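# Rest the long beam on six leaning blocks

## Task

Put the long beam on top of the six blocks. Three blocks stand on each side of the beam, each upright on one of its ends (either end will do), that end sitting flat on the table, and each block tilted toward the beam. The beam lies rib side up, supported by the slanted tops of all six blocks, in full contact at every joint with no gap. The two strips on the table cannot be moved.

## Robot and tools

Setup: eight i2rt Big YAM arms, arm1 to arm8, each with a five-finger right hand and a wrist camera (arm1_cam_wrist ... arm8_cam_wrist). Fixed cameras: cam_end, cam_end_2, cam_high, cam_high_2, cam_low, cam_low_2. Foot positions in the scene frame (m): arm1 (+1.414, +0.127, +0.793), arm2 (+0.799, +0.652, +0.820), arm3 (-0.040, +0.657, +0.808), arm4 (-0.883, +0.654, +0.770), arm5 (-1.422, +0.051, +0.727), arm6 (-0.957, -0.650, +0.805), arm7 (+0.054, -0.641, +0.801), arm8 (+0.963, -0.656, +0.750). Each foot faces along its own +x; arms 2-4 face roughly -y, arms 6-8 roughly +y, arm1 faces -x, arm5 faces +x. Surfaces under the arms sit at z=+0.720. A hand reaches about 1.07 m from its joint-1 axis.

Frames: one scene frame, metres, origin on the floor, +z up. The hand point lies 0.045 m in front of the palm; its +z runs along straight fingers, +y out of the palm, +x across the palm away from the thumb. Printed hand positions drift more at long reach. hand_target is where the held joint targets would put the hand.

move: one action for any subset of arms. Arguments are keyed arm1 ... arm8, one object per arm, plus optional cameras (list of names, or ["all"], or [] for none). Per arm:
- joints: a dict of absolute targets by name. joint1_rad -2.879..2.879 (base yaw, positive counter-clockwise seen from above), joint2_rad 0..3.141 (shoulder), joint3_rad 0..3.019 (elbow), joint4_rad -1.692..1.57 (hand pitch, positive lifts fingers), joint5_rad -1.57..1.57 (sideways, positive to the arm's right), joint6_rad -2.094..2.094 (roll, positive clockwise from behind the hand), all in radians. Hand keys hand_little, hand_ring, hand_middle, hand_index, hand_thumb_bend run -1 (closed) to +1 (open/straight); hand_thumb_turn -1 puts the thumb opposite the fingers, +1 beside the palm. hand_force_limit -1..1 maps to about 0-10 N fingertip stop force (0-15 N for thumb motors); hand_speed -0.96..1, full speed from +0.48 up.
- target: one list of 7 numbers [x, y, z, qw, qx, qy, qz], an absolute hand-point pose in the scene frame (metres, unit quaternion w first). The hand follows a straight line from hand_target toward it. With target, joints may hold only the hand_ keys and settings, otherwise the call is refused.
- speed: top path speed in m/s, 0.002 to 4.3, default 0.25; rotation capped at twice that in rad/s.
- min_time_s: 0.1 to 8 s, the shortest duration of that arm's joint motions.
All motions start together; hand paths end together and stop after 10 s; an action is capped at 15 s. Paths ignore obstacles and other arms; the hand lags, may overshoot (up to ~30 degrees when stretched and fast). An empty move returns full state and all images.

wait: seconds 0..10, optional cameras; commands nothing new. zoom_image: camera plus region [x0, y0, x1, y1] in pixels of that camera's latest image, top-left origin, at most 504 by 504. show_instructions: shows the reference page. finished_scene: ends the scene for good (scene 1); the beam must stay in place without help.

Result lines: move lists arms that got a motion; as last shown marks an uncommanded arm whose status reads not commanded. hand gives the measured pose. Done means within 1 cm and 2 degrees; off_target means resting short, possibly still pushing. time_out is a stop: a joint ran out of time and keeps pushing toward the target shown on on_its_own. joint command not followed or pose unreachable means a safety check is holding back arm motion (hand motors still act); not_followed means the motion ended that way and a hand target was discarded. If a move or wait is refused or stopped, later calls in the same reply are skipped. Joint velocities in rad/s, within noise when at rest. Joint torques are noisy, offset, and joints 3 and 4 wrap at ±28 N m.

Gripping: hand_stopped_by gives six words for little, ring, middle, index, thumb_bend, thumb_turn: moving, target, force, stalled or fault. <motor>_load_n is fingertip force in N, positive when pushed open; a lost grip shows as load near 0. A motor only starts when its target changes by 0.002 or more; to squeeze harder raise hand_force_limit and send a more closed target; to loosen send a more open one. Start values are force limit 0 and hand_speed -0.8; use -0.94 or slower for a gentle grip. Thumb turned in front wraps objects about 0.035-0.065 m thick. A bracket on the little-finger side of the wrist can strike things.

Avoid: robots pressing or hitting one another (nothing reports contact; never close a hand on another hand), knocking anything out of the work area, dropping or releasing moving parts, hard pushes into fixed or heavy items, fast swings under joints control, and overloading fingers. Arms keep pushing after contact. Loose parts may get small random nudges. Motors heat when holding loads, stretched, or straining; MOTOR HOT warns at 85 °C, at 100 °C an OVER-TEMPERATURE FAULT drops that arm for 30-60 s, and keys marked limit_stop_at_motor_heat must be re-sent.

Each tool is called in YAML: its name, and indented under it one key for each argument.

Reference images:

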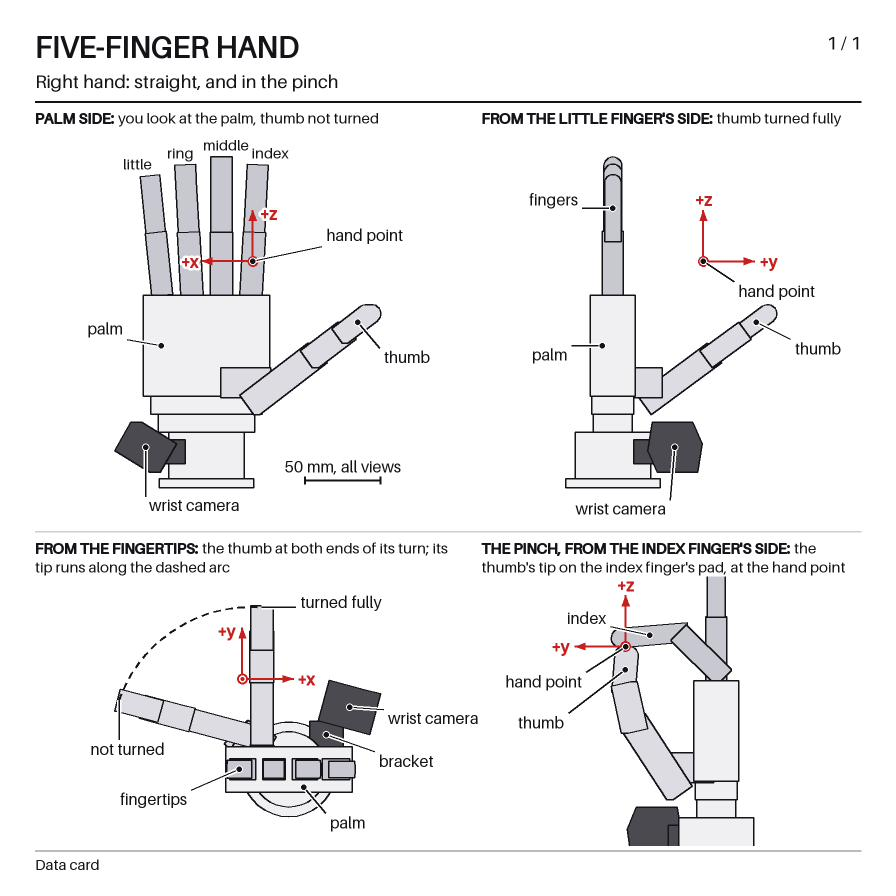

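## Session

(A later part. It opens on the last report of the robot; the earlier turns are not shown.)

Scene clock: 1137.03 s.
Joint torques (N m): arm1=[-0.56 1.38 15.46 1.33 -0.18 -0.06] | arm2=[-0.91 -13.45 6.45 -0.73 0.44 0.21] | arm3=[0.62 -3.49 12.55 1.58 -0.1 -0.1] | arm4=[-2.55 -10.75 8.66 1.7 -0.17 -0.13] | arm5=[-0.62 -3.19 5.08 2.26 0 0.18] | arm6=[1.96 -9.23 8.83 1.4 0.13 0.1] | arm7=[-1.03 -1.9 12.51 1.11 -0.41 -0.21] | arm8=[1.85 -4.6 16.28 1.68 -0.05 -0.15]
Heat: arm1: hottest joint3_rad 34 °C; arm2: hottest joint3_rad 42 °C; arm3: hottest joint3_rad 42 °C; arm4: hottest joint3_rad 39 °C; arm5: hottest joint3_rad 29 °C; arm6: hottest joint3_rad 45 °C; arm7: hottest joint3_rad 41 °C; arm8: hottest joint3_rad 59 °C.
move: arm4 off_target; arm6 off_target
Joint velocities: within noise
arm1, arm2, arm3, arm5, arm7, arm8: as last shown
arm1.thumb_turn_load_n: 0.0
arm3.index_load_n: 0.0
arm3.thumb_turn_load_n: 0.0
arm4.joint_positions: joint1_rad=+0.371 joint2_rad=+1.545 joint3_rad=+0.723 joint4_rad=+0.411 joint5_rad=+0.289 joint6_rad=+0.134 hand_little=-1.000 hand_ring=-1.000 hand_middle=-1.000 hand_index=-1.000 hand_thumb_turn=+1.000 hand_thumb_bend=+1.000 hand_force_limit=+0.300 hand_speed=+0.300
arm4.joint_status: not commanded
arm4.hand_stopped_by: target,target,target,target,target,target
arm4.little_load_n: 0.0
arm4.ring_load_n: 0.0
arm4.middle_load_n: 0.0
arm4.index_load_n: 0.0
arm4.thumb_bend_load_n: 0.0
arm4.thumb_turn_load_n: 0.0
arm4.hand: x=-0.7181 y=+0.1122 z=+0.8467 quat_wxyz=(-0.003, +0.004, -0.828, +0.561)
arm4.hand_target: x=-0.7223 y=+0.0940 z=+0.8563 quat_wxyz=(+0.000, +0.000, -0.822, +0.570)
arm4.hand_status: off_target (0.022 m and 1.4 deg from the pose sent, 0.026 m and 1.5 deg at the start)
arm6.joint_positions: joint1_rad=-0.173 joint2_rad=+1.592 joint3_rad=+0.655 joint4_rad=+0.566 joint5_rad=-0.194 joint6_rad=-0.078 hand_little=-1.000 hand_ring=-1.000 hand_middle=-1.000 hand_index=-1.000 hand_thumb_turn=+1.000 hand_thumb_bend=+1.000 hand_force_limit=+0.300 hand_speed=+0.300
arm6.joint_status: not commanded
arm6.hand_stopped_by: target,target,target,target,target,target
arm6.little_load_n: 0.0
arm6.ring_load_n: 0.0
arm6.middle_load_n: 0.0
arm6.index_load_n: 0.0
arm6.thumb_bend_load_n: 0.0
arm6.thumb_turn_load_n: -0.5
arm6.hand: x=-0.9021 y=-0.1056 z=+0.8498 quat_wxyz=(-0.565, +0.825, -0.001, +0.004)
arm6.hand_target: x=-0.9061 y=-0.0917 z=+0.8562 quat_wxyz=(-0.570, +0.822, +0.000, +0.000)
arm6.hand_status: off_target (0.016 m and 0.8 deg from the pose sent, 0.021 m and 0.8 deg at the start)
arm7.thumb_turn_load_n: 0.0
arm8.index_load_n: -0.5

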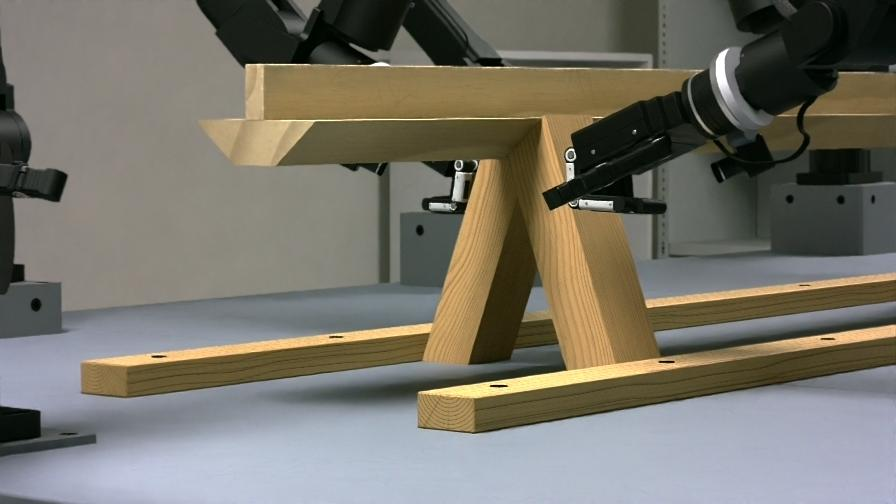

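move:
  arm6: {"target": [-0.906, -0.089, 0.856, 0.570, -0.8216, 0, 0], "speed": 0.03}
  arm4: {"target": [-0.722, 0.089, 0.856, 0, 0, 0.8216, -0.570], "speed": 0.03}
  cameras: ["cam_end"]

zoom_image:
  camera: "cam_end"
  region: [440, 105, 600, 225]

Scene clock: 1139.33 s.
Joint torques (N m): arm1=[-0.79 1.38 15.54 1.43 -0.18 -0.07] | arm2=[-1.14 -13.57 6.58 -0.73 0.46 0.21] | arm3=[0.67 -3.43 12.53 1.57 -0.11 -0.09] | arm4=[-2.84 -10.87 8.72 1.66 -0.21 -0.14] | arm5=[-0.79 -2.96 5.16 2.24 0 0.16] | arm6=[1.9 -9.17 8.84 1.39 0.14 0.1] | arm7=[-1.2 -1.61 12.46 1.13 -0.4 -0.21] | arm8=[1.85 -4.66 16.29 1.68 -0.05 -0.15]
Heat: arm1: hottest joint3_rad 34 °C; arm2: hottest joint3_rad 42 °C; arm3: hottest joint3_rad 42 °C; arm4: hottest joint3_rad 39 °C; arm5: hottest joint3_rad 29 °C; arm6: hottest joint3_rad 45 °C; arm7: hottest joint3_rad 41 °C; arm8: hottest joint3_rad 59 °C.
move: arm4 off_target; arm6 off_target
Joint velocities: within noise
arm1, arm2, arm3, arm5, arm7, arm8: as last shown
arm2.ring_load_n: 0.5
arm4.joint_positions: joint1_rad=+0.368 joint2_rad=+1.553 joint3_rad=+0.733 joint4_rad=+0.411 joint5_rad=+0.286 joint6_rad=+0.133 hand_little=-1.000 hand_ring=-1.000 hand_middle=-1.000 hand_index=-1.000 hand_thumb_turn=+1.000 hand_thumb_bend=+1.000 hand_force_limit=+0.300 hand_speed=+0.300
arm4.joint_status: not commanded
arm4.hand_stopped_by: target,target,target,target,target,target
arm4.little_load_n: 0.0
arm4.ring_load_n: 0.0
arm4.middle_load_n: 0.0
arm4.index_load_n: 0.0
arm4.thumb_bend_load_n: 0.0
arm4.thumb_turn_load_n: 0.0
arm4.hand: x=-0.7180 y=+0.1081 z=+0.8471 quat_wxyz=(-0.003, +0.004, -0.828, +0.561)
arm4.hand_target: x=-0.7225 y=+0.0900 z=+0.8563 quat_wxyz=(+0.000, +0.000, -0.822, +0.570)
arm4.hand_status: off_target (0.021 m and 1.3 deg from the pose sent, 0.025 m and 1.4 deg at the start)
arm5.thumb_turn_load_n: -0.5
arm6.joint_positions: joint1_rad=-0.172 joint2_rad=+1.596 joint3_rad=+0.660 joint4_rad=+0.564 joint5_rad=-0.193 joint6_rad=-0.078 hand_little=-1.000 hand_ring=-1.000 hand_middle=-1.000 hand_index=-1.000 hand_thumb_turn=+1.000 hand_thumb_bend=+1.000 hand_force_limit=+0.300 hand_speed=+0.300
arm6.joint_status: not commanded
arm6.hand_stopped_by: target,target,target,target,target,target
arm6.little_load_n: 0.0
arm6.ring_load_n: 0.0
arm6.middle_load_n: 0.0
arm6.index_load_n: 0.0
arm6.thumb_bend_load_n: 0.0
arm6.thumb_turn_load_n: 0.0
arm6.hand: x=-0.9021 y=-0.1037 z=+0.8499 quat_wxyz=(-0.565, +0.825, -0.001, +0.004)
arm6.hand_target: x=-0.9062 y=-0.0897 z=+0.8562 quat_wxyz=(-0.570, +0.822, +0.000, +0.000)
arm6.hand_status: off_target (0.016 m and 0.8 deg from the pose sent, 0.018 m and 0.8 deg at the start)
arm7.thumb_turn_load_n: 0.5
arm8.index_load_n: 0.0

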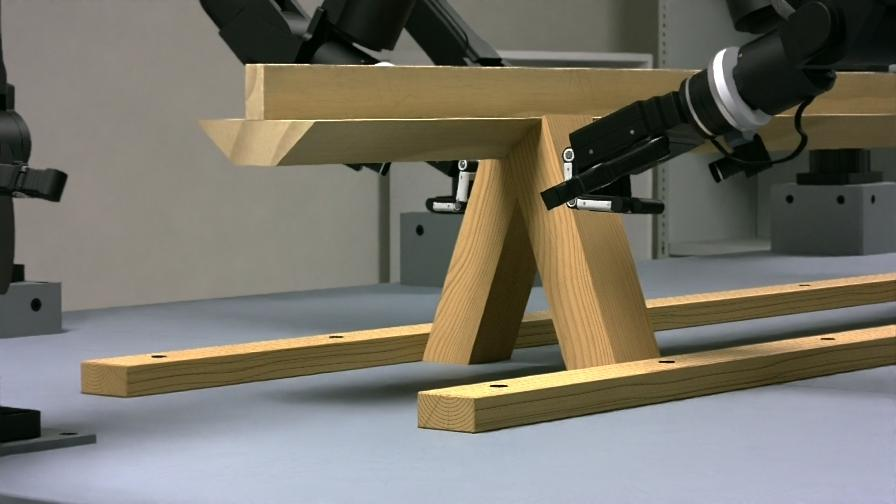

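Scaled by 3.150 from the camera's image (finer frame: 1280x720).

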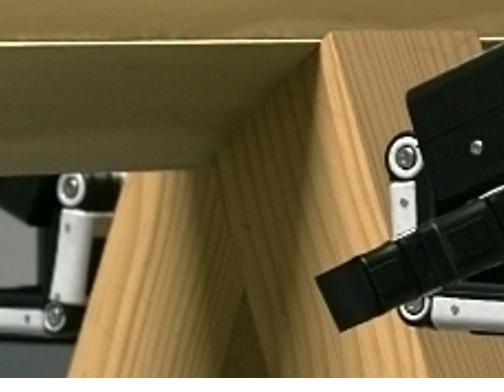

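move:
  arm6: {"target": [-0.906, -0.0865, 0.856, 0.570, -0.8216, 0, 0], "speed": 0.03}
  arm4: {"target": [-0.722, 0.0865, 0.856, 0, 0, 0.8216, -0.570], "speed": 0.03}
  cameras: ["cam_end"]

zoom_image:
  camera: "cam_end"
  region: [440, 105, 600, 225]

zoom_image:
  camera: "cam_end"
  region: [530, 105, 570, 130]

Scene clock: 1141.20 s.
Joint torques (N m): arm1=[-0.44 1.2 15.45 1.32 -0.17 -0.08] | arm2=[-1.2 -14.1 6.41 -0.83 0.39 0.19] | arm3=[0.62 -3.43 12.55 1.57 -0.1 -0.1] | arm4=[-2.61 -10.75 8.75 1.63 -0.2 -0.15] | arm5=[-0.79 -3.08 5.11 2.26 0 0.16] | arm6=[2.02 -9.35 8.85 1.39 0.13 0.1] | arm7=[-1.26 -1.73 12.42 1.14 -0.38 -0.21] | arm8=[1.79 -4.66 16.28 1.68 -0.05 -0.15]
Heat: arm1: hottest joint3_rad 34 °C; arm2: hottest joint3_rad 42 °C; arm3: hottest joint3_rad 43 °C; arm4: hottest joint3_rad 39 °C; arm5: hottest joint3_rad 29 °C; arm6: hottest joint3_rad 44 °C; arm7: hottest joint3_rad 41 °C; arm8: hottest joint3_rad 59 °C.
move: arm4 off_target; arm6 off_target
Joint velocities: within noise
arm1, arm2, arm3, arm5, arm7, arm8: as last shown
arm2.ring_load_n: 0.0
arm2.thumb_turn_load_n: -0.5
arm4.joint_positions: joint1_rad=+0.366 joint2_rad=+1.558 joint3_rad=+0.740 joint4_rad=+0.411 joint5_rad=+0.285 joint6_rad=+0.132 hand_little=-1.000 hand_ring=-1.000 hand_middle=-1.000 hand_index=-1.000 hand_thumb_turn=+1.000 hand_thumb_bend=+1.000 hand_force_limit=+0.300 hand_speed=+0.300
arm4.joint_status: not commanded
arm4.hand_stopped_by: target,target,target,target,target,target
arm4.little_load_n: 0.0
arm4.ring_load_n: 0.0
arm4.middle_load_n: 0.0
arm4.index_load_n: 0.0
arm4.thumb_bend_load_n: 0.0
arm4.thumb_turn_load_n: 0.0
arm4.hand: x=-0.7178 y=+0.1053 z=+0.8475 quat_wxyz=(-0.003, +0.004, -0.827, +0.562)
arm4.hand_target: x=-0.7223 y=+0.0874 z=+0.8564 quat_wxyz=(+0.000, +0.000, -0.822, +0.570)
arm4.hand_status: off_target (0.021 m and 1.3 deg from the pose sent, 0.024 m and 1.3 deg at the start)
arm6.joint_positions: joint1_rad=-0.170 joint2_rad=+1.601 joint3_rad=+0.667 joint4_rad=+0.563 joint5_rad=-0.192 joint6_rad=-0.077 hand_little=-1.000 hand_ring=-1.000 hand_middle=-1.000 hand_index=-1.000 hand_thumb_turn=+1.000 hand_thumb_bend=+1.000 hand_force_limit=+0.300 hand_speed=+0.300
arm6.joint_status: not commanded
arm6.hand_stopped_by: target,target,target,target,target,target
arm6.little_load_n: 0.0
arm6.ring_load_n: 0.0
arm6.middle_load_n: 0.0
arm6.index_load_n: 0.0
arm6.thumb_bend_load_n: -0.5
arm6.thumb_turn_load_n: -0.5
arm6.hand: x=-0.9020 y=-0.1012 z=+0.8500 quat_wxyz=(-0.565, +0.825, -0.001, +0.004)
arm6.hand_target: x=-0.9061 y=-0.0871 z=+0.8562 quat_wxyz=(-0.570, +0.822, +0.000, +0.000)
arm6.hand_status: off_target (0.016 m and 0.8 deg from the pose sent, 0.019 m and 0.8 deg at the start)
arm7.ring_load_n: -0.5
arm7.thumb_turn_load_n: 0.0

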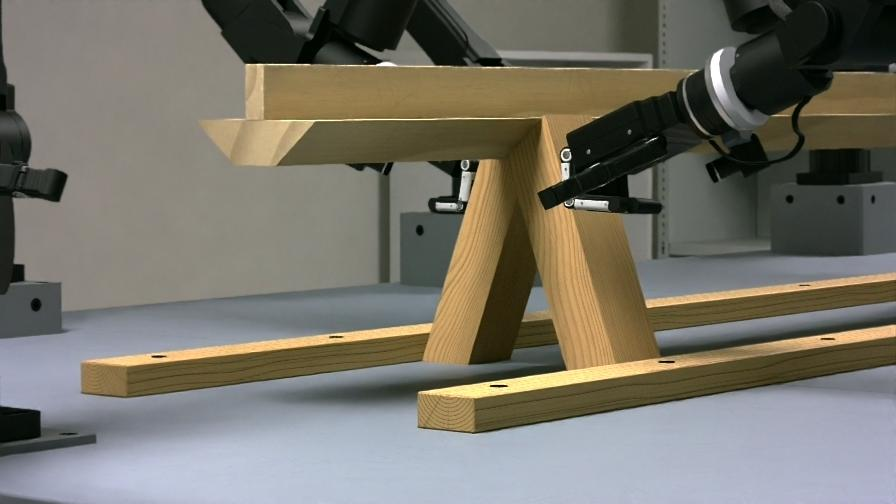

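Scaled by 3.150 from the camera's image (finer frame: 1280x720).

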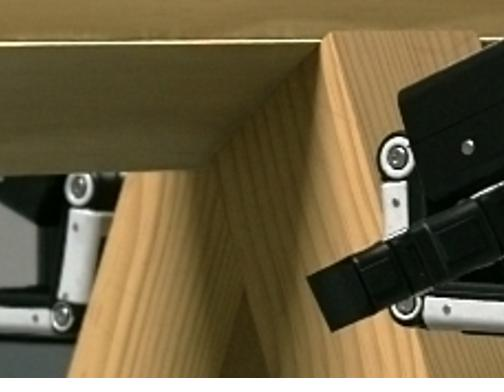

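Scaled by 12.600 from the camera's image (finer frame: 1280x720).

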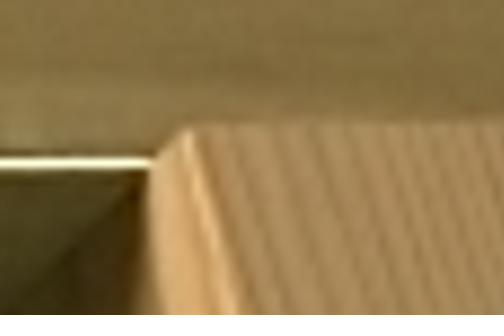

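move:
  arm6: {"target": [-0.906, -0.0835, 0.856, 0.570, -0.8216, 0, 0], "speed": 0.03}
  arm4: {"target": [-0.722, 0.0845, 0.856, 0, 0, 0.8216, -0.570], "speed": 0.03}
  cameras: ["cam_end"]

zoom_image:
  camera: "cam_end"
  region: [440, 105, 600, 225]

zoom_image:
  camera: "cam_end"
  region: [465, 150, 505, 175]

Scene clock: 1143.40 s.
Joint torques (N m): arm1=[-0.56 1.14 15.46 1.26 -0.18 -0.09] | arm2=[-0.67 -13.86 6.74 -0.72 0.41 0.22] | arm3=[0.67 -3.55 12.53 1.57 -0.1 -0.09] | arm4=[-2.73 -10.81 8.68 1.59 -0.19 -0.13] | arm5=[-0.56 -3.08 5.09 2.19 -0.01 0.16] | arm6=[1.96 -9.35 8.87 1.39 0.13 0.1] | arm7=[-1.08 -1.79 12.42 1.07 -0.4 -0.21] | arm8=[1.85 -4.6 16.29 1.68 -0.05 -0.15]
Heat: arm1: hottest joint3_rad 35 °C; arm2: hottest joint3_rad 42 °C; arm3: hottest joint3_rad 43 °C; arm4: hottest joint3_rad 39 °C; arm5: hottest joint3_rad 30 °C; arm6: hottest joint3_rad 44 °C; arm7: hottest joint3_rad 41 °C; arm8: hottest joint3_rad 59 °C.
move: arm4 off_target; arm6 off_target
Joint velocities: within noise
arm1.joint_positions: joint1_rad=-0.348 joint2_rad=+0.375 joint3_rad=+0.218 joint4_rad=+0.032 joint5_rad=-0.307 joint6_rad=-0.096 hand_little=-1.000 hand_ring=-1.000 hand_middle=-1.000 hand_index=-1.000 hand_thumb_turn=+1.000 hand_thumb_bend=+1.000 hand_force_limit=+0.000 hand_speed=+0.300
arm1.joint_status: not commanded
arm1.hand_stopped_by: target,target,target,target,target,target
arm1.little_load_n: 0.0
arm1.ring_load_n: 0.0
arm1.middle_load_n: 0.0
arm1.index_load_n: 0.0
arm1.thumb_bend_load_n: 0.0
arm1.thumb_turn_load_n: -0.5
arm1.hand: x=+1.0886 y=+0.1438 z=+0.9684 quat_wxyz=(+0.476, -0.516, -0.546, +0.458)
arm1.hand_target: x=+1.0817 y=+0.1496 z=+0.9998 quat_wxyz=(+0.494, -0.503, -0.539, +0.461)
arm1.hand_status: not commanded
arm2, arm3, arm5, arm7, arm8: as last shown
arm2.little_load_n: 0.5
arm2.thumb_turn_load_n: 0.0
arm4.joint_positions: joint1_rad=+0.365 joint2_rad=+1.563 joint3_rad=+0.746 joint4_rad=+0.411 joint5_rad=+0.283 joint6_rad=+0.132 hand_little=-1.000 hand_ring=-1.000 hand_middle=-1.000 hand_index=-1.000 hand_thumb_turn=+1.000 hand_thumb_bend=+1.000 hand_force_limit=+0.300 hand_speed=+0.300
arm4.joint_status: not commanded
arm4.hand_stopped_by: target,target,target,target,target,target
arm4.little_load_n: 0.0
arm4.ring_load_n: 0.0
arm4.middle_load_n: 0.0
arm4.index_load_n: 0.0
arm4.thumb_bend_load_n: 0.0
arm4.thumb_turn_load_n: -0.5
arm4.hand: x=-0.7177 y=+0.1032 z=+0.8476 quat_wxyz=(-0.003, +0.004, -0.827, +0.562)
arm4.hand_target: x=-0.7224 y=+0.0854 z=+0.8563 quat_wxyz=(+0.000, +0.000, -0.822, +0.570)
arm4.hand_status: off_target (0.021 m and 1.2 deg from the pose sent, 0.023 m and 1.3 deg at the start)
arm5.thumb_turn_load_n: 0.0
arm6.joint_positions: joint1_rad=-0.169 joint2_rad=+1.607 joint3_rad=+0.676 joint4_rad=+0.561 joint5_rad=-0.191 joint6_rad=-0.077 hand_little=-1.000 hand_ring=-1.000 hand_middle=-1.000 hand_index=-1.000 hand_thumb_turn=+1.000 hand_thumb_bend=+1.000 hand_force_limit=+0.300 hand_speed=+0.300
arm6.joint_status: not commanded
arm6.hand_stopped_by: target,target,target,target,target,target
arm6.little_load_n: 0.0
arm6.ring_load_n: 0.0
arm6.middle_load_n: 0.0
arm6.index_load_n: 0.0
arm6.thumb_bend_load_n: 0.0
arm6.thumb_turn_load_n: -0.5
arm6.hand: x=-0.9020 y=-0.0981 z=+0.8502 quat_wxyz=(-0.566, +0.825, -0.001, +0.004)
arm6.hand_target: x=-0.9062 y=-0.0840 z=+0.8564 quat_wxyz=(-0.570, +0.821, +0.000, +0.000)
arm6.hand_status: off_target (0.016 m and 0.8 deg from the pose sent, 0.019 m and 0.8 deg at the start)
arm7.thumb_turn_load_n: 0.5

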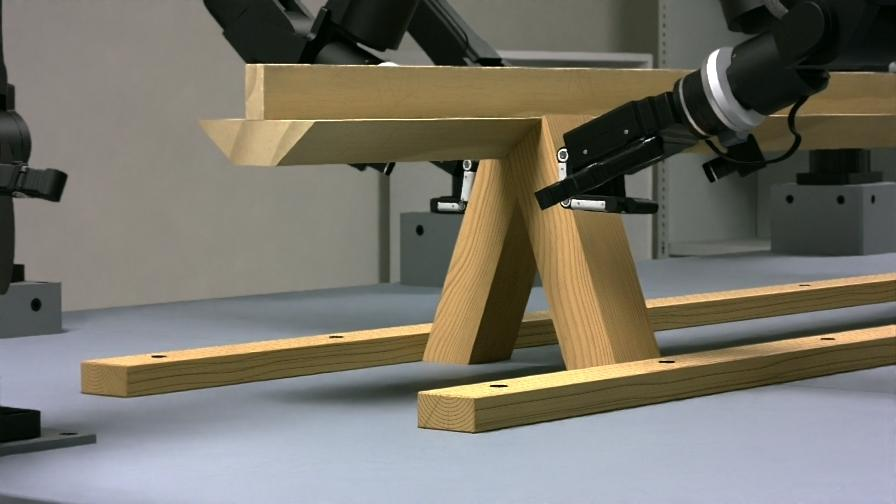

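Scaled by 3.150 from the camera's image (finer frame: 1280x720).

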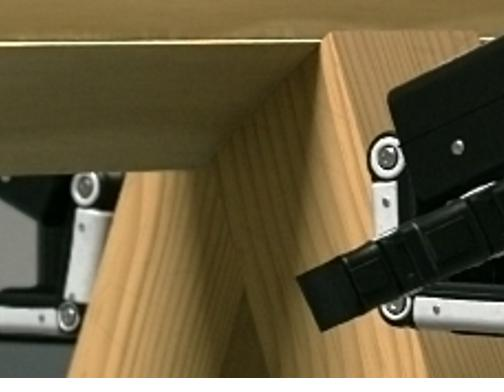

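Scaled by 12.600 from the camera's image (finer frame: 1280x720).

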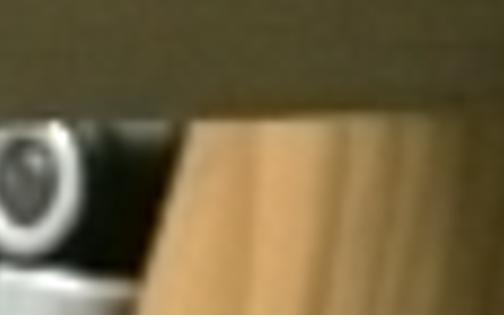

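move:
  arm4: {"target": [-0.722, 0.0825, 0.856, 0, 0, 0.8216, -0.57], "speed": 0.03}
  arm6: {"target": [-0.906, -0.0815, 0.856, 0.57, -0.8216, 0, 0], "speed": 0.03}
  cameras: ["cam_end"]

zoom_image:
  camera: "cam_end"
  region: [440, 105, 600, 225]

zoom_image:
  camera: "cam_end"
  region: [415, 345, 485, 380]

Scene clock: 1147.50 s.
Joint torques (N m): arm1=[-0.62 1.2 15.45 1.4 -0.19 -0.11] | arm2=[-1.2 -13.92 6.49 -0.72 0.42 0.21] | arm3=[0.62 -3.55 12.55 1.59 -0.11 -0.09] | arm4=[-2.73 -11.05 8.79 1.51 -0.19 -0.13] | arm5=[-0.85 -3.14 5.11 2.17 0 0.16] | arm6=[1.96 -9.41 8.9 1.39 0.14 0.1] | arm7=[-1.32 -1.85 12.46 1.14 -0.4 -0.22] | arm8=[1.85 -4.6 16.29 1.68 -0.06 -0.15]
Heat: arm1: hottest joint3_rad 36 °C; arm2: hottest joint3_rad 42 °C; arm3: hottest joint3_rad 43 °C; arm4: hottest joint3_rad 39 °C; arm5: hottest joint3_rad 30 °C; arm6: hottest joint3_rad 43 °C; arm7: hottest joint3_rad 41 °C; arm8: hottest joint3_rad 59 °C.
move: arm4 off_target; arm6 off_target
Joint velocities: within noise
arm1, arm2, arm3, arm7, arm8: as last shown
arm1.thumb_turn_load_n: 0.0
arm2.little_load_n: 0.0
arm2.thumb_turn_load_n: -0.5
arm4.joint_positions: joint1_rad=+0.363 joint2_rad=+1.567 joint3_rad=+0.751 joint4_rad=+0.411 joint5_rad=+0.282 joint6_rad=+0.131 hand_little=-1.000 hand_ring=-1.000 hand_middle=-1.000 hand_index=-1.000 hand_thumb_turn=+1.000 hand_thumb_bend=+1.000 hand_force_limit=+0.300 hand_speed=+0.300
arm4.joint_status: not commanded
arm4.hand_stopped_by: target,target,target,target,target,target
arm4.little_load_n: 0.0
arm4.ring_load_n: 0.0
arm4.middle_load_n: 0.0
arm4.index_load_n: 0.5
arm4.thumb_bend_load_n: 0.0
arm4.thumb_turn_load_n: -0.5
arm4.hand: x=-0.7177 y=+0.1010 z=+0.8479 quat_wxyz=(-0.003, +0.004, -0.827, +0.562)
arm4.hand_target: x=-0.7225 y=+0.0834 z=+0.8564 quat_wxyz=(+0.000, +0.000, -0.822, +0.570)
arm4.hand_status: off_target (0.021 m and 1.2 deg from the pose sent, 0.023 m and 1.2 deg at the start)
arm5.joint_positions: joint1_rad=-2.493 joint2_rad=+1.304 joint3_rad=+0.062 joint4_rad=+1.576 joint5_rad=-0.202 joint6_rad=-0.009 hand_little=-0.600 hand_ring=-0.600 hand_middle=-0.600 hand_index=-0.600 hand_thumb_turn=+1.000 hand_thumb_bend=+1.000 hand_force_limit=+0.000 hand_speed=-0.200
arm5.joint_status: not commanded
arm5.hand_stopped_by: target,target,target,target,target,target
arm5.little_load_n: 0.0
arm5.ring_load_n: 0.0
arm5.middle_load_n: 0.0
arm5.index_load_n: 0.0
arm5.thumb_bend_load_n: 0.0
arm5.thumb_turn_load_n: 0.0
arm5.hand: x=-1.6810 y=-0.2288 z=+0.9074 quat_wxyz=(+0.314, -0.181, -0.553, +0.750)
arm5.hand_target: x=-1.6842 y=-0.2288 z=+0.9159 quat_wxyz=(+0.317, -0.180, -0.543, +0.756)
arm5.hand_status: not commanded
arm6.joint_positions: joint1_rad=-0.168 joint2_rad=+1.611 joint3_rad=+0.681 joint4_rad=+0.559 joint5_rad=-0.190 joint6_rad=-0.077 hand_little=-1.000 hand_ring=-1.000 hand_middle=-1.000 hand_index=-1.000 hand_thumb_turn=+1.000 hand_thumb_bend=+1.000 hand_force_limit=+0.300 hand_speed=+0.300
arm6.joint_status: not commanded
arm6.hand_stopped_by: target,target,target,target,target,target
arm6.little_load_n: 0.0
arm6.ring_load_n: 0.0
arm6.middle_load_n: 0.0
arm6.index_load_n: 0.0
arm6.thumb_bend_load_n: 0.0
arm6.thumb_turn_load_n: 0.0
arm6.hand: x=-0.9019 y=-0.0962 z=+0.8500 quat_wxyz=(-0.565, +0.825, -0.001, +0.004)
arm6.hand_target: x=-0.9061 y=-0.0821 z=+0.8562 quat_wxyz=(-0.570, +0.822, +0.000, +0.000)
arm6.hand_status: off_target (0.016 m and 0.8 deg from the pose sent, 0.018 m and 0.8 deg at the start)
arm7.ring_load_n: 0.0
arm7.thumb_turn_load_n: 0.0
arm8.thumb_turn_load_n: 0.5

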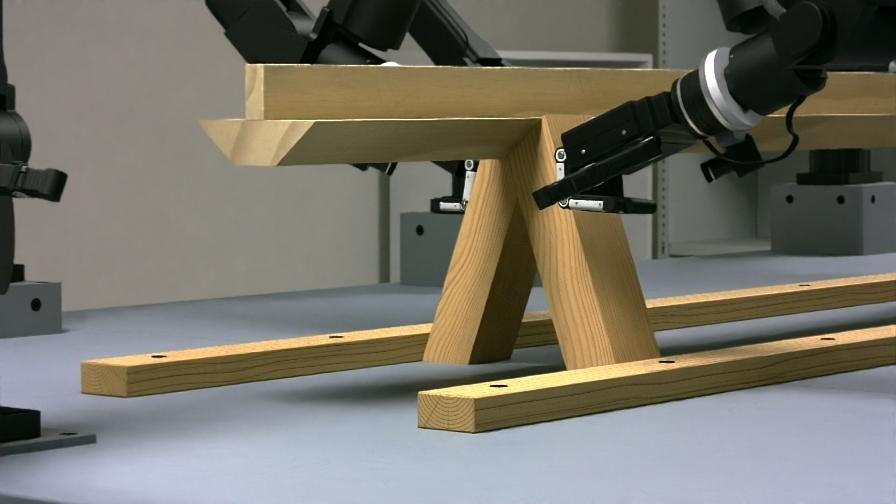

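Scaled by 3.150 from the camera's image (finer frame: 1280x720).

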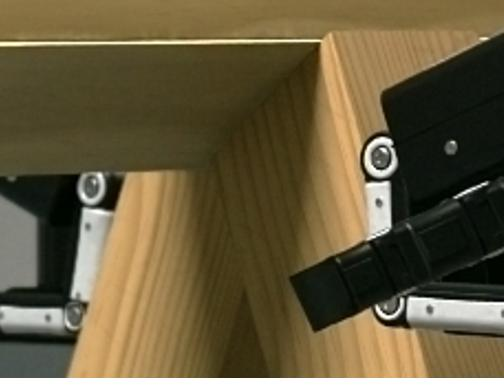

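Scaled by 7.200 from the camera's image (finer frame: 1280x720).

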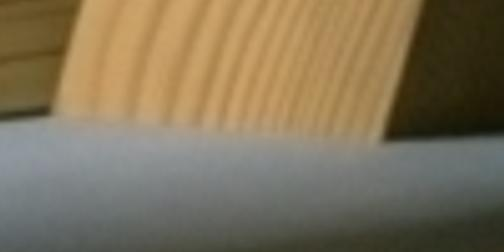

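move:
  arm4: {"target": [-0.722, 0.0795, 0.856, 0, 0, 0.8216, -0.57], "speed": 0.03}
  arm6: {"target": [-0.906, -0.0785, 0.856, 0.57, -0.8216, 0, 0], "speed": 0.03}
  cameras: ["cam_end"]

zoom_image:
  camera: "cam_end"
  region: [465, 150, 505, 175]

zoom_image:
  camera: "cam_end"
  region: [530, 105, 570, 130]

zoom_image:
  camera: "cam_end"
  region: [415, 345, 485, 380]

zoom_image:
  camera: "cam_end"
  region: [440, 105, 600, 225]

Scene clock: 1149.30 s.
Joint torques (N m): arm1=[-0.67 1.32 15.43 1.29 -0.17 -0.07] | arm2=[-1.26 -14.15 6.57 -0.76 0.38 0.18] | arm3=[0.56 -3.43 12.55 1.59 -0.1 -0.09] | arm4=[-2.49 -10.87 8.99 1.5 -0.2 -0.14] | arm5=[-0.73 -3.08 5.14 2.21 -0.01 0.15] | arm6=[1.96 -9.52 8.91 1.39 0.14 0.1] | arm7=[-1.2 -1.9 12.42 1.09 -0.4 -0.2] | arm8=[1.85 -4.6 16.29 1.65 -0.05 -0.15]
Heat: arm1: hottest joint3_rad 36 °C; arm2: hottest joint3_rad 42 °C; arm3: hottest joint3_rad 43 °C; arm4: hottest joint3_rad 39 °C; arm5: hottest joint3_rad 30 °C; arm6: hottest joint3_rad 43 °C; arm7: hottest joint3_rad 41 °C; arm8: hottest joint3_rad 59 °C.
move: arm4 off_target; arm6 off_target
Joint velocities: within noise
arm1, arm2, arm3, arm5, arm7, arm8: as last shown
arm1.thumb_turn_load_n: -0.5
arm2.thumb_turn_load_n: 0.0
arm4.joint_positions: joint1_rad=+0.362 joint2_rad=+1.571 joint3_rad=+0.754 joint4_rad=+0.411 joint5_rad=+0.281 joint6_rad=+0.130 hand_little=-1.000 hand_ring=-1.000 hand_middle=-1.000 hand_index=-1.000 hand_thumb_turn=+1.000 hand_thumb_bend=+1.000 hand_force_limit=+0.300 hand_speed=+0.300
arm4.joint_status: not commanded
arm4.hand_stopped_by: target,target,target,target,target,target
arm4.little_load_n: 0.0
arm4.ring_load_n: 0.0
arm4.middle_load_n: 0.0
arm4.index_load_n: 0.0
arm4.thumb_bend_load_n: 0.0
arm4.thumb_turn_load_n: 0.0
arm4.hand: x=-0.7180 y=+0.0999 z=+0.8472 quat_wxyz=(-0.003, +0.004, -0.827, +0.562)
arm4.hand_target: x=-0.7226 y=+0.0806 z=+0.8563 quat_wxyz=(+0.000, +0.000, -0.822, +0.570)
arm4.hand_status: off_target (0.023 m and 1.2 deg from the pose sent, 0.024 m and 1.2 deg at the start)
arm5.index_load_n: -0.5
arm5.thumb_turn_load_n: -0.5
arm6.joint_positions: joint1_rad=-0.167 joint2_rad=+1.616 joint3_rad=+0.689 joint4_rad=+0.557 joint5_rad=-0.189 joint6_rad=-0.076 hand_little=-1.000 hand_ring=-1.000 hand_middle=-1.000 hand_index=-1.000 hand_thumb_turn=+1.000 hand_thumb_bend=+1.000 hand_force_limit=+0.300 hand_speed=+0.300
arm6.joint_status: not commanded
arm6.hand_stopped_by: target,target,target,target,target,target
arm6.little_load_n: 0.0
arm6.ring_load_n: 0.0
arm6.middle_load_n: 0.0
arm6.index_load_n: 0.0
arm6.thumb_bend_load_n: 0.0
arm6.thumb_turn_load_n: -0.5
arm6.hand: x=-0.9019 y=-0.0933 z=+0.8500 quat_wxyz=(-0.565, +0.825, -0.001, +0.004)
arm6.hand_target: x=-0.9061 y=-0.0792 z=+0.8562 quat_wxyz=(-0.570, +0.822, +0.000, +0.000)
arm6.hand_status: off_target (0.016 m and 0.8 deg from the pose sent, 0.019 m and 0.8 deg at the start)
arm7.little_load_n: -0.5
arm7.middle_load_n: -0.5
arm7.thumb_turn_load_n: 0.5

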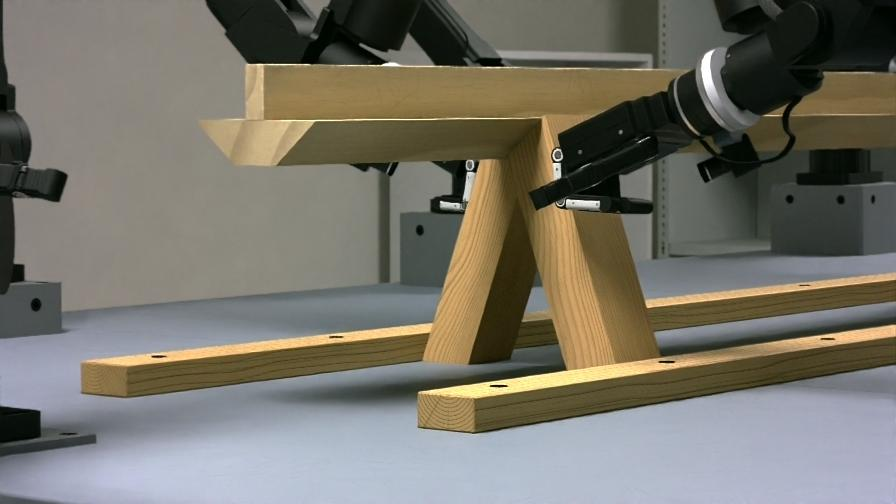

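Scaled by 12.600 from the camera's image (finer frame: 1280x720).

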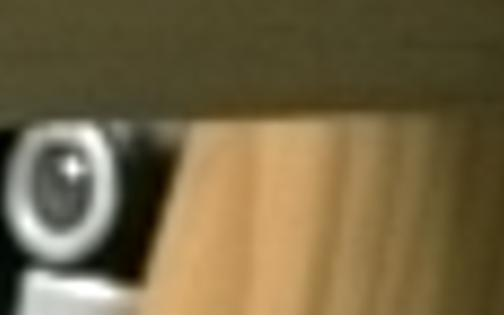

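Scaled by 12.600 from the camera's image (finer frame: 1280x720).

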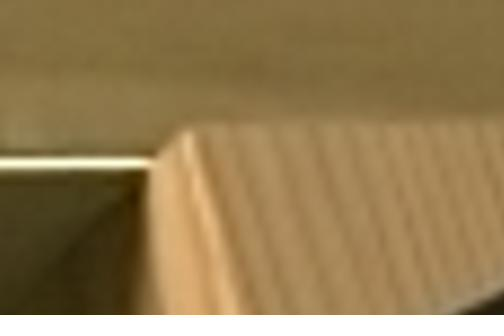

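Scaled by 7.200 from the camera's image (finer frame: 1280x720).

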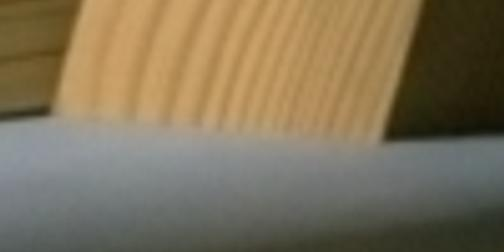

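Scaled by 3.150 from the camera's image (finer frame: 1280x720).

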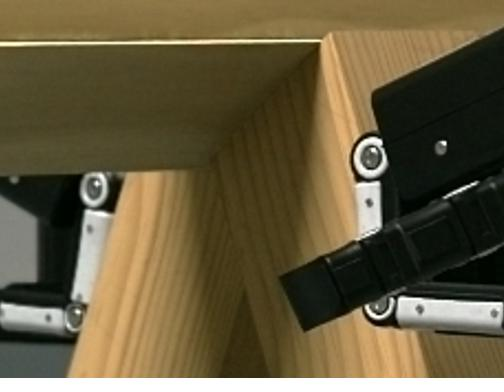

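move:
  arm4: {"target": [-0.722, 0.0755, 0.856, 0, 0, 0.8216, -0.57], "speed": 0.03}
  arm6: {"target": [-0.906, -0.0765, 0.856, 0.57, -0.8216, 0, 0], "speed": 0.03}
  cameras: ["cam_end"]

zoom_image:
  camera: "cam_end"
  region: [465, 150, 505, 175]

zoom_image:
  camera: "cam_end"
  region: [415, 345, 485, 380]

zoom_image:
  camera: "cam_end"
  region: [440, 105, 600, 225]

Scene clock: 1151.00 s.
Joint torques (N m): arm1=[-0.38 1.32 15.38 1.32 -0.16 -0.09] | arm2=[-0.73 -13.68 6.39 -0.72 0.41 0.2] | arm3=[0.67 -3.49 12.55 1.58 -0.11 -0.1] | arm4=[-3.19 -10.7 9.65 1.43 -0.28 -0.15] | arm5=[-0.73 -3.02 5.07 2.28 0 0.18] | arm6=[2.02 -9.64 8.91 1.4 0.14 0.11] | arm7=[-1.14 -1.79 12.46 1.11 -0.39 -0.22] | arm8=[1.79 -4.6 16.28 1.66 -0.05 -0.15]
Heat: arm1: hottest joint3_rad 36 °C; arm2: hottest joint3_rad 42 °C; arm3: hottest joint3_rad 43 °C; arm4: hottest joint3_rad 39 °C; arm5: hottest joint3_rad 30 °C; arm6: hottest joint3_rad 43 °C; arm7: hottest joint3_rad 41 °C; arm8: hottest joint3_rad 60 °C.
move: arm4 off_target; arm6 off_target
Joint velocities: within noise
arm1, arm2, arm3, arm5, arm7, arm8: as last shown
arm1.thumb_turn_load_n: 0.0
arm2.thumb_turn_load_n: -0.5
arm3.ring_load_n: -0.5
arm4.joint_positions: joint1_rad=+0.362 joint2_rad=+1.571 joint3_rad=+0.754 joint4_rad=+0.411 joint5_rad=+0.280 joint6_rad=+0.129 hand_little=-1.000 hand_ring=-1.000 hand_middle=-1.000 hand_index=-1.000 hand_thumb_turn=+1.000 hand_thumb_bend=+1.000 hand_force_limit=+0.300 hand_speed=+0.300
arm4.joint_status: not commanded
arm4.hand_stopped_by: target,target,target,target,target,target
arm4.little_load_n: 0.0
arm4.ring_load_n: 0.0
arm4.middle_load_n: 0.0
arm4.index_load_n: 0.0
arm4.thumb_bend_load_n: 0.0
arm4.thumb_turn_load_n: -0.5
arm4.hand: x=-0.7178 y=+0.0997 z=+0.8474 quat_wxyz=(-0.003, +0.005, -0.827, +0.562)
arm4.hand_target: x=-0.7226 y=+0.0771 z=+0.8565 quat_wxyz=(+0.000, +0.000, -0.822, +0.570)
arm4.hand_status: off_target (0.026 m and 1.3 deg from the pose sent, 0.026 m and 1.2 deg at the start)
arm5.index_load_n: 0.0
arm6.joint_positions: joint1_rad=-0.166 joint2_rad=+1.621 joint3_rad=+0.695 joint4_rad=+0.556 joint5_rad=-0.188 joint6_rad=-0.076 hand_little=-1.000 hand_ring=-1.000 hand_middle=-1.000 hand_index=-1.000 hand_thumb_turn=+1.000 hand_thumb_bend=+1.000 hand_force_limit=+0.300 hand_speed=+0.300
arm6.joint_status: not commanded
arm6.hand_stopped_by: target,target,target,target,target,target
arm6.little_load_n: 0.0
arm6.ring_load_n: 0.0
arm6.middle_load_n: 0.0
arm6.index_load_n: 0.0
arm6.thumb_bend_load_n: 0.0
arm6.thumb_turn_load_n: -0.5
arm6.hand: x=-0.9017 y=-0.0912 z=+0.8500 quat_wxyz=(-0.565, +0.825, -0.001, +0.004)
arm6.hand_target: x=-0.9060 y=-0.0771 z=+0.8563 quat_wxyz=(-0.570, +0.822, +0.000, +0.000)
arm6.hand_status: off_target (0.016 m and 0.8 deg from the pose sent, 0.018 m and 0.8 deg at the start)
arm7.little_load_n: 0.0
arm7.middle_load_n: 0.0
arm8.thumb_turn_load_n: 0.0

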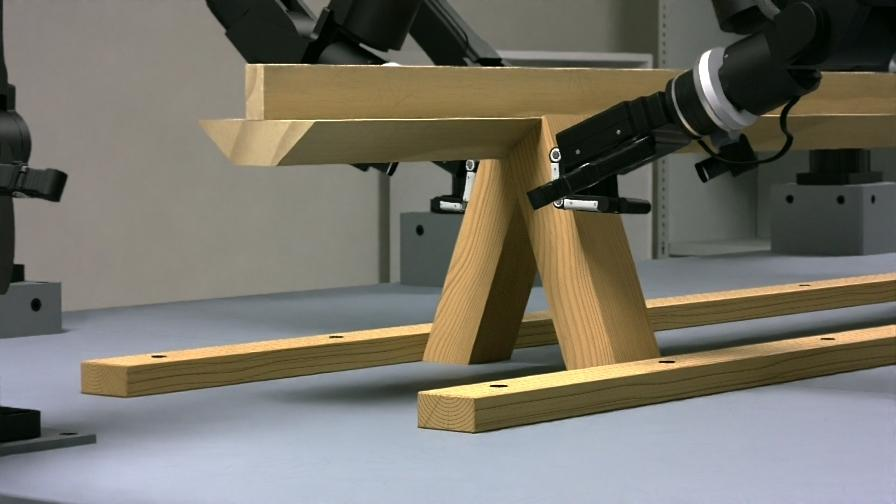

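Scaled by 12.600 from the camera's image (finer frame: 1280x720).

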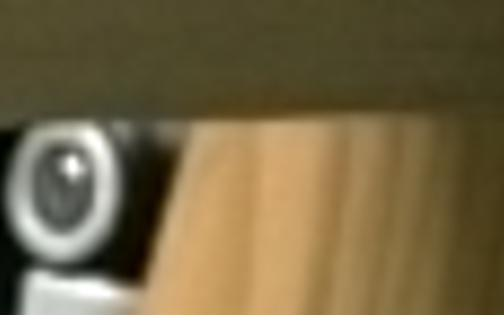

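Scaled by 7.200 from the camera's image (finer frame: 1280x720).

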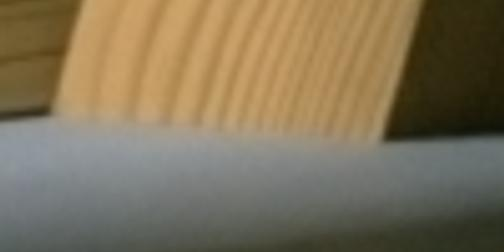

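Scaled by 3.150 from the camera's image (finer frame: 1280x720).

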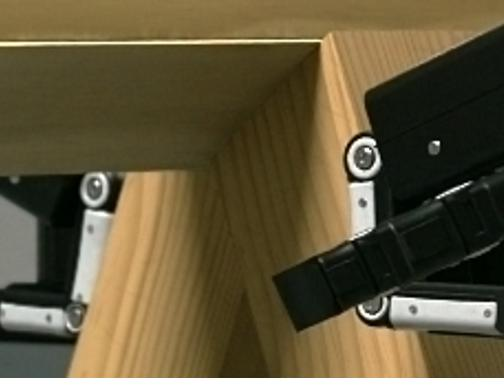

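move:
  arm6: {"target": [-0.906, -0.0725, 0.856, 0.57, -0.8216, 0, 0], "speed": 0.03}
  cameras: ["cam_end"]

zoom_image:
  camera: "cam_end"
  region: [440, 105, 600, 225]

zoom_image:
  camera: "cam_end"
  region: [530, 105, 570, 130]

Scene clock: 1152.93 s.
Joint torques (N m): arm1=[-0.5 1.08 15.45 1.32 -0.18 -0.08] | arm2=[-1.2 -13.57 6.54 -0.68 0.39 0.23] | arm3=[0.67 -3.43 12.52 1.58 -0.11 -0.09] | arm4=[-3.02 -10.17 9.68 1.39 -0.29 -0.16] | arm5=[-0.67 -2.96 5.15 2.26 0 0.17] | arm6=[2.02 -9.58 9.16 1.37 0.15 0.1] | arm7=[-1.26 -1.9 12.44 1.07 -0.4 -0.22] | arm8=[1.79 -4.66 16.29 1.68 -0.05 -0.15]
Heat: arm1: hottest joint3_rad 37 °C; arm2: hottest joint3_rad 42 °C; arm3: hottest joint3_rad 43 °C; arm4: hottest joint3_rad 39 °C; arm5: hottest joint3_rad 30 °C; arm6: hottest joint3_rad 43 °C; arm7: hottest joint3_rad 41 °C; arm8: hottest joint3_rad 60 °C.
move: arm6 off_target
Joint velocities: within noise
arm1, arm4, arm5: as last shown
arm1.thumb_turn_load_n: -0.5
arm2.joint_positions: joint1_rad=-0.486 joint2_rad=+2.326 joint3_rad=+1.509 joint4_rad=-1.688 joint5_rad=+1.585 joint6_rad=-2.103 hand_little=+0.850 hand_ring=+0.850 hand_middle=+0.850 hand_index=+0.850 hand_thumb_turn=-1.000 hand_thumb_bend=+0.950 hand_force_limit=+0.100 hand_speed=-0.800
arm2.joint_status: not commanded
arm2.hand_stopped_by: target,target,target,target,target,target
arm2.little_load_n: 0.5
arm2.ring_load_n: 0.0
arm2.middle_load_n: 0.0
arm2.index_load_n: 0.0
arm2.thumb_bend_load_n: 0.0
arm2.thumb_turn_load_n: 0.0
arm2.hand: x=+0.3660 y=+0.2045 z=+0.8965 quat_wxyz=(-0.116, +0.682, -0.192, -0.696)
arm2.hand_target: x=+0.3607 y=+0.2001 z=+0.9001 quat_wxyz=(-0.109, +0.678, -0.202, -0.698)
arm2.hand_status: not commanded
arm3.joint_positions: joint1_rad=+0.143 joint2_rad=+0.788 joint3_rad=+0.562 joint4_rad=+0.008 joint5_rad=-0.748 joint6_rad=-1.400 hand_little=+0.800 hand_ring=+0.800 hand_middle=+0.800 hand_index=+0.800 hand_thumb_turn=-1.000 hand_thumb_bend=+0.950 hand_force_limit=-0.200 hand_speed=-0.800
arm3.joint_status: not commanded
arm3.hand_stopped_by: target,target,target,target,target,target
arm3.little_load_n: 0.0
arm3.ring_load_n: 0.0
arm3.middle_load_n: 0.0
arm3.index_load_n: -0.5
arm3.thumb_bend_load_n: 0.0
arm3.thumb_turn_load_n: 0.0
arm3.hand: x=+0.0961 y=+0.2562 z=+1.0745 quat_wxyz=(+0.123, +0.664, -0.372, +0.637)
arm3.hand_target: x=+0.1020 y=+0.2512 z=+1.0999 quat_wxyz=(+0.133, +0.664, -0.355, +0.645)
arm3.hand_status: not commanded
arm4.middle_load_n: -0.5
arm5.thumb_turn_load_n: 0.0
arm6.joint_positions: joint1_rad=-0.164 joint2_rad=+1.626 joint3_rad=+0.702 joint4_rad=+0.553 joint5_rad=-0.186 joint6_rad=-0.075 hand_little=-1.000 hand_ring=-1.000 hand_middle=-1.000 hand_index=-1.000 hand_thumb_turn=+1.000 hand_thumb_bend=+1.000 hand_force_limit=+0.300 hand_speed=+0.300
arm6.joint_status: not commanded
arm6.hand_stopped_by: target,target,target,target,target,target
arm6.little_load_n: 0.0
arm6.ring_load_n: 0.0
arm6.middle_load_n: 0.5
arm6.index_load_n: 0.0
arm6.thumb_bend_load_n: 0.0
arm6.thumb_turn_load_n: -0.5
arm6.hand: x=-0.9018 y=-0.0886 z=+0.8497 quat_wxyz=(-0.565, +0.825, -0.001, +0.004)
arm6.hand_target: x=-0.9061 y=-0.0732 z=+0.8563 quat_wxyz=(-0.570, +0.822, +0.000, +0.000)
arm6.hand_status: off_target (0.018 m and 0.9 deg from the pose sent, 0.020 m and 0.8 deg at the start)
arm7.joint_positions: joint1_rad=-0.119 joint2_rad=+0.804 joint3_rad=+0.665 joint4_rad=-0.303 joint5_rad=-1.069 joint6_rad=-1.646 hand_little=+0.800 hand_ring=+0.800 hand_middle=+0.800 hand_index=+0.800 hand_thumb_turn=-1.000 hand_thumb_bend=+0.950 hand_force_limit=+0.000 hand_speed=-0.800
arm7.joint_status: not commanded
arm7.hand_stopped_by: target,target,target,target,target,target
arm7.little_load_n: 0.0
arm7.ring_load_n: 0.0
arm7.middle_load_n: 0.0
arm7.index_load_n: 0.0
arm7.thumb_bend_load_n: 0.0
arm7.thumb_turn_load_n: 0.5
arm7.hand: x=-0.0307 y=-0.2485 z=+1.0792 quat_wxyz=(-0.622, +0.347, +0.696, +0.090)
arm7.hand_target: x=-0.0243 y=-0.2407 z=+1.0999 quat_wxyz=(-0.624, +0.337, +0.696, +0.108)
arm7.hand_status: not commanded
arm8.joint_positions: joint1_rad=+0.496 joint2_rad=+0.935 joint3_rad=+0.868 joint4_rad=-0.173 joint5_rad=-0.430 joint6_rad=-1.476 hand_little=+0.850 hand_ring=+0.850 hand_middle=+0.850 hand_index=+0.850 hand_thumb_turn=-1.000 hand_thumb_bend=+0.950 hand_force_limit=+0.100 hand_speed=-0.800
arm8.joint_status: not commanded
arm8.hand_stopped_by: target,target,target,target,target,target
arm8.little_load_n: 0.0
arm8.ring_load_n: 0.0
arm8.middle_load_n: 0.0
arm8.index_load_n: 0.0
arm8.thumb_bend_load_n: 0.0
arm8.thumb_turn_load_n: 0.0
arm8.hand: x=+0.7131 y=-0.2312 z=+1.0972 quat_wxyz=(-0.610, +0.323, +0.710, +0.138)
arm8.hand_target: x=+0.7060 y=-0.2307 z=+1.1198 quat_wxyz=(-0.620, +0.315, +0.705, +0.140)
arm8.hand_status: not commanded

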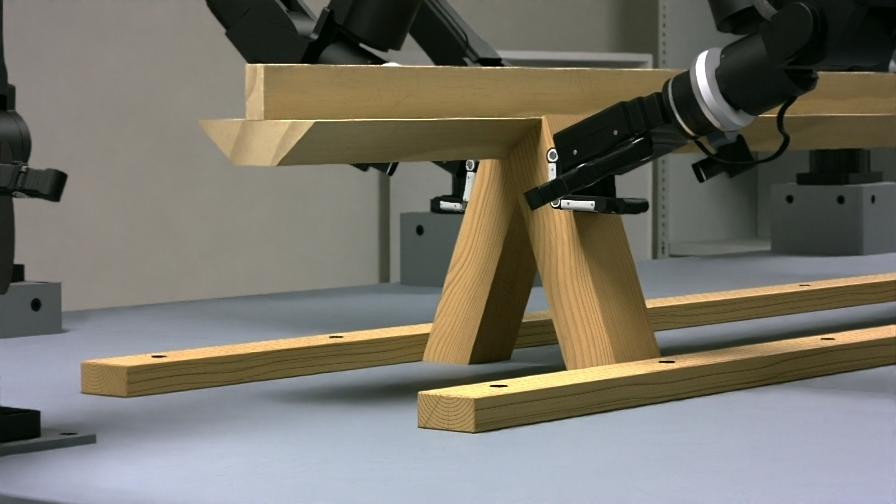

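Scaled by 3.150 from the camera's image (finer frame: 1280x720).

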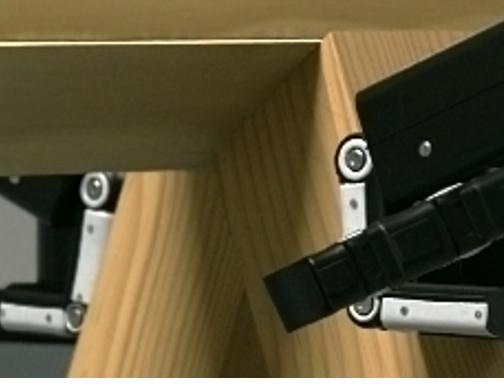

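Scaled by 12.600 from the camera's image (finer frame: 1280x720).

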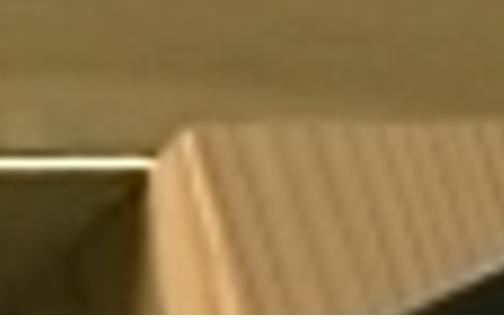

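move:
  arm4: {"target": [-0.722, 0.0715, 0.856, 0, 0, 0.8216, -0.57], "speed": 0.03}
  arm6: {"target": [-0.906, -0.0685, 0.856, 0.57, -0.8216, 0, 0], "speed": 0.03}
  cameras: ["cam_end"]

zoom_image:
  camera: "cam_end"
  region: [465, 150, 505, 175]

zoom_image:
  camera: "cam_end"
  region: [530, 105, 570, 130]

zoom_image:
  camera: "cam_end"
  region: [415, 345, 485, 380]

Scene clock: 1154.63 s.
Joint torques (N m): arm1=[-0.56 1.44 15.42 1.35 -0.19 -0.09] | arm2=[-1.2 -13.68 6.42 -0.85 0.43 0.19] | arm3=[0.62 -3.37 12.53 1.58 -0.1 -0.09] | arm4=[-3.08 -10.05 10.18 1.42 -0.31 -0.15] | arm5=[-0.79 -3.02 5.11 2.19 0.01 0.15] | arm6=[2.14 -9.05 9.83 1.37 0.12 0.1] | arm7=[-1.26 -1.85 12.42 1.1 -0.39 -0.23] | arm8=[1.85 -4.66 16.29 1.66 -0.05 -0.15]
Heat: arm1: hottest joint3_rad 37 °C; arm2: hottest joint3_rad 42 °C; arm3: hottest joint3_rad 43 °C; arm4: hottest joint3_rad 39 °C; arm5: hottest joint3_rad 30 °C; arm6: hottest joint3_rad 43 °C; arm7: hottest joint3_rad 42 °C; arm8: hottest joint3_rad 60 °C.
move: arm4 off_target; arm6 off_target
Joint velocities: within noise
arm1, arm2, arm3, arm5, arm7, arm8: as last shown
arm1.thumb_turn_load_n: 0.0
arm2.little_load_n: 0.0
arm2.thumb_turn_load_n: -0.5
arm3.index_load_n: 0.0
arm4.joint_positions: joint1_rad=+0.361 joint2_rad=+1.573 joint3_rad=+0.756 joint4_rad=+0.411 joint5_rad=+0.278 joint6_rad=+0.128 hand_little=-1.000 hand_ring=-1.000 hand_middle=-1.000 hand_index=-1.000 hand_thumb_turn=+1.000 hand_thumb_bend=+1.000 hand_force_limit=+0.300 hand_speed=+0.300
arm4.joint_status: not commanded
arm4.hand_stopped_by: target,target,target,target,target,target
arm4.little_load_n: 0.0
arm4.ring_load_n: 0.0
arm4.middle_load_n: 0.0
arm4.index_load_n: 0.0
arm4.thumb_bend_load_n: 0.0
arm4.thumb_turn_load_n: 0.0
arm4.hand: x=-0.7175 y=+0.0990 z=+0.8472 quat_wxyz=(-0.004, +0.005, -0.827, +0.562)
arm4.hand_target: x=-0.7229 y=+0.0735 z=+0.8565 quat_wxyz=(+0.000, +0.000, -0.822, +0.570)
arm4.hand_status: off_target (0.029 m and 1.3 deg from the pose sent, 0.030 m and 1.3 deg at the start)
arm6.joint_positions: joint1_rad=-0.164 joint2_rad=+1.626 joint3_rad=+0.703 joint4_rad=+0.550 joint5_rad=-0.184 joint6_rad=-0.074 hand_little=-1.000 hand_ring=-1.000 hand_middle=-1.000 hand_index=-1.000 hand_thumb_turn=+1.000 hand_thumb_bend=+1.000 hand_force_limit=+0.300 hand_speed=+0.300
arm6.joint_status: not commanded
arm6.hand_stopped_by: target,target,target,target,target,target
arm6.little_load_n: 0.0
arm6.ring_load_n: 0.0
arm6.middle_load_n: 0.0
arm6.index_load_n: 0.0
arm6.thumb_bend_load_n: 0.0
arm6.thumb_turn_load_n: 0.0
arm6.hand: x=-0.9016 y=-0.0883 z=+0.8497 quat_wxyz=(-0.564, +0.826, -0.002, +0.005)
arm6.hand_target: x=-0.9062 y=-0.0696 z=+0.8565 quat_wxyz=(-0.570, +0.821, +0.000, +0.000)
arm6.hand_status: off_target (0.021 m and 1.0 deg from the pose sent, 0.021 m and 0.9 deg at the start)
arm8.thumb_turn_load_n: 0.5

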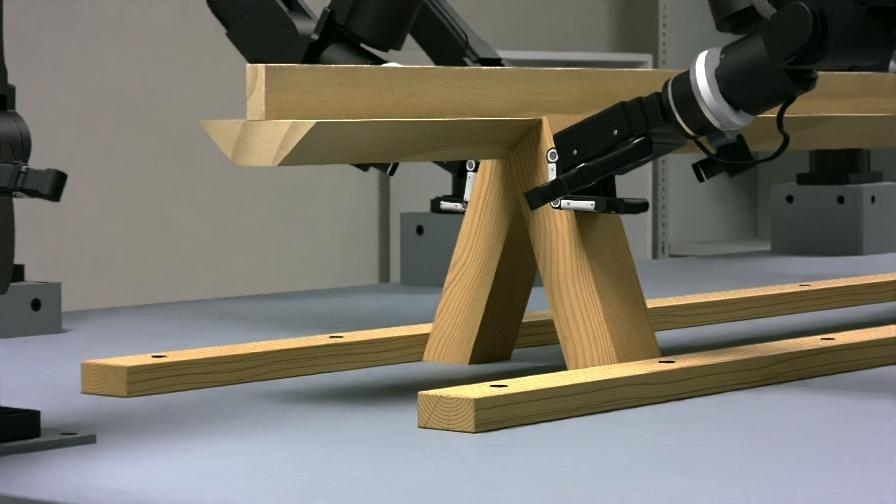

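Scaled by 12.600 from the camera's image (finer frame: 1280x720).

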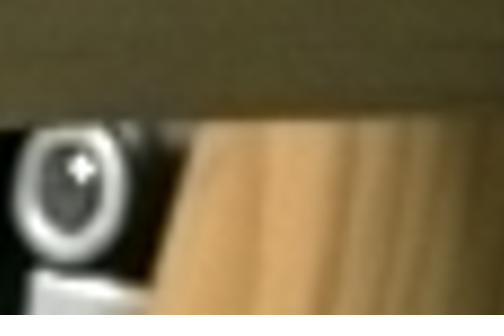

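Scaled by 12.600 from the camera's image (finer frame: 1280x720).

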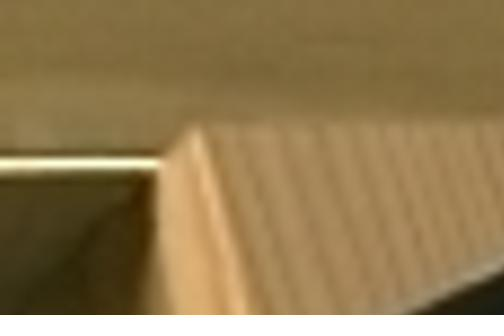

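Scaled by 7.200 from the camera's image (finer frame: 1280x720).

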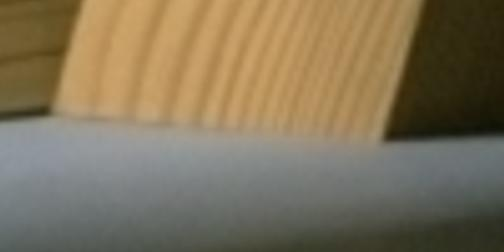

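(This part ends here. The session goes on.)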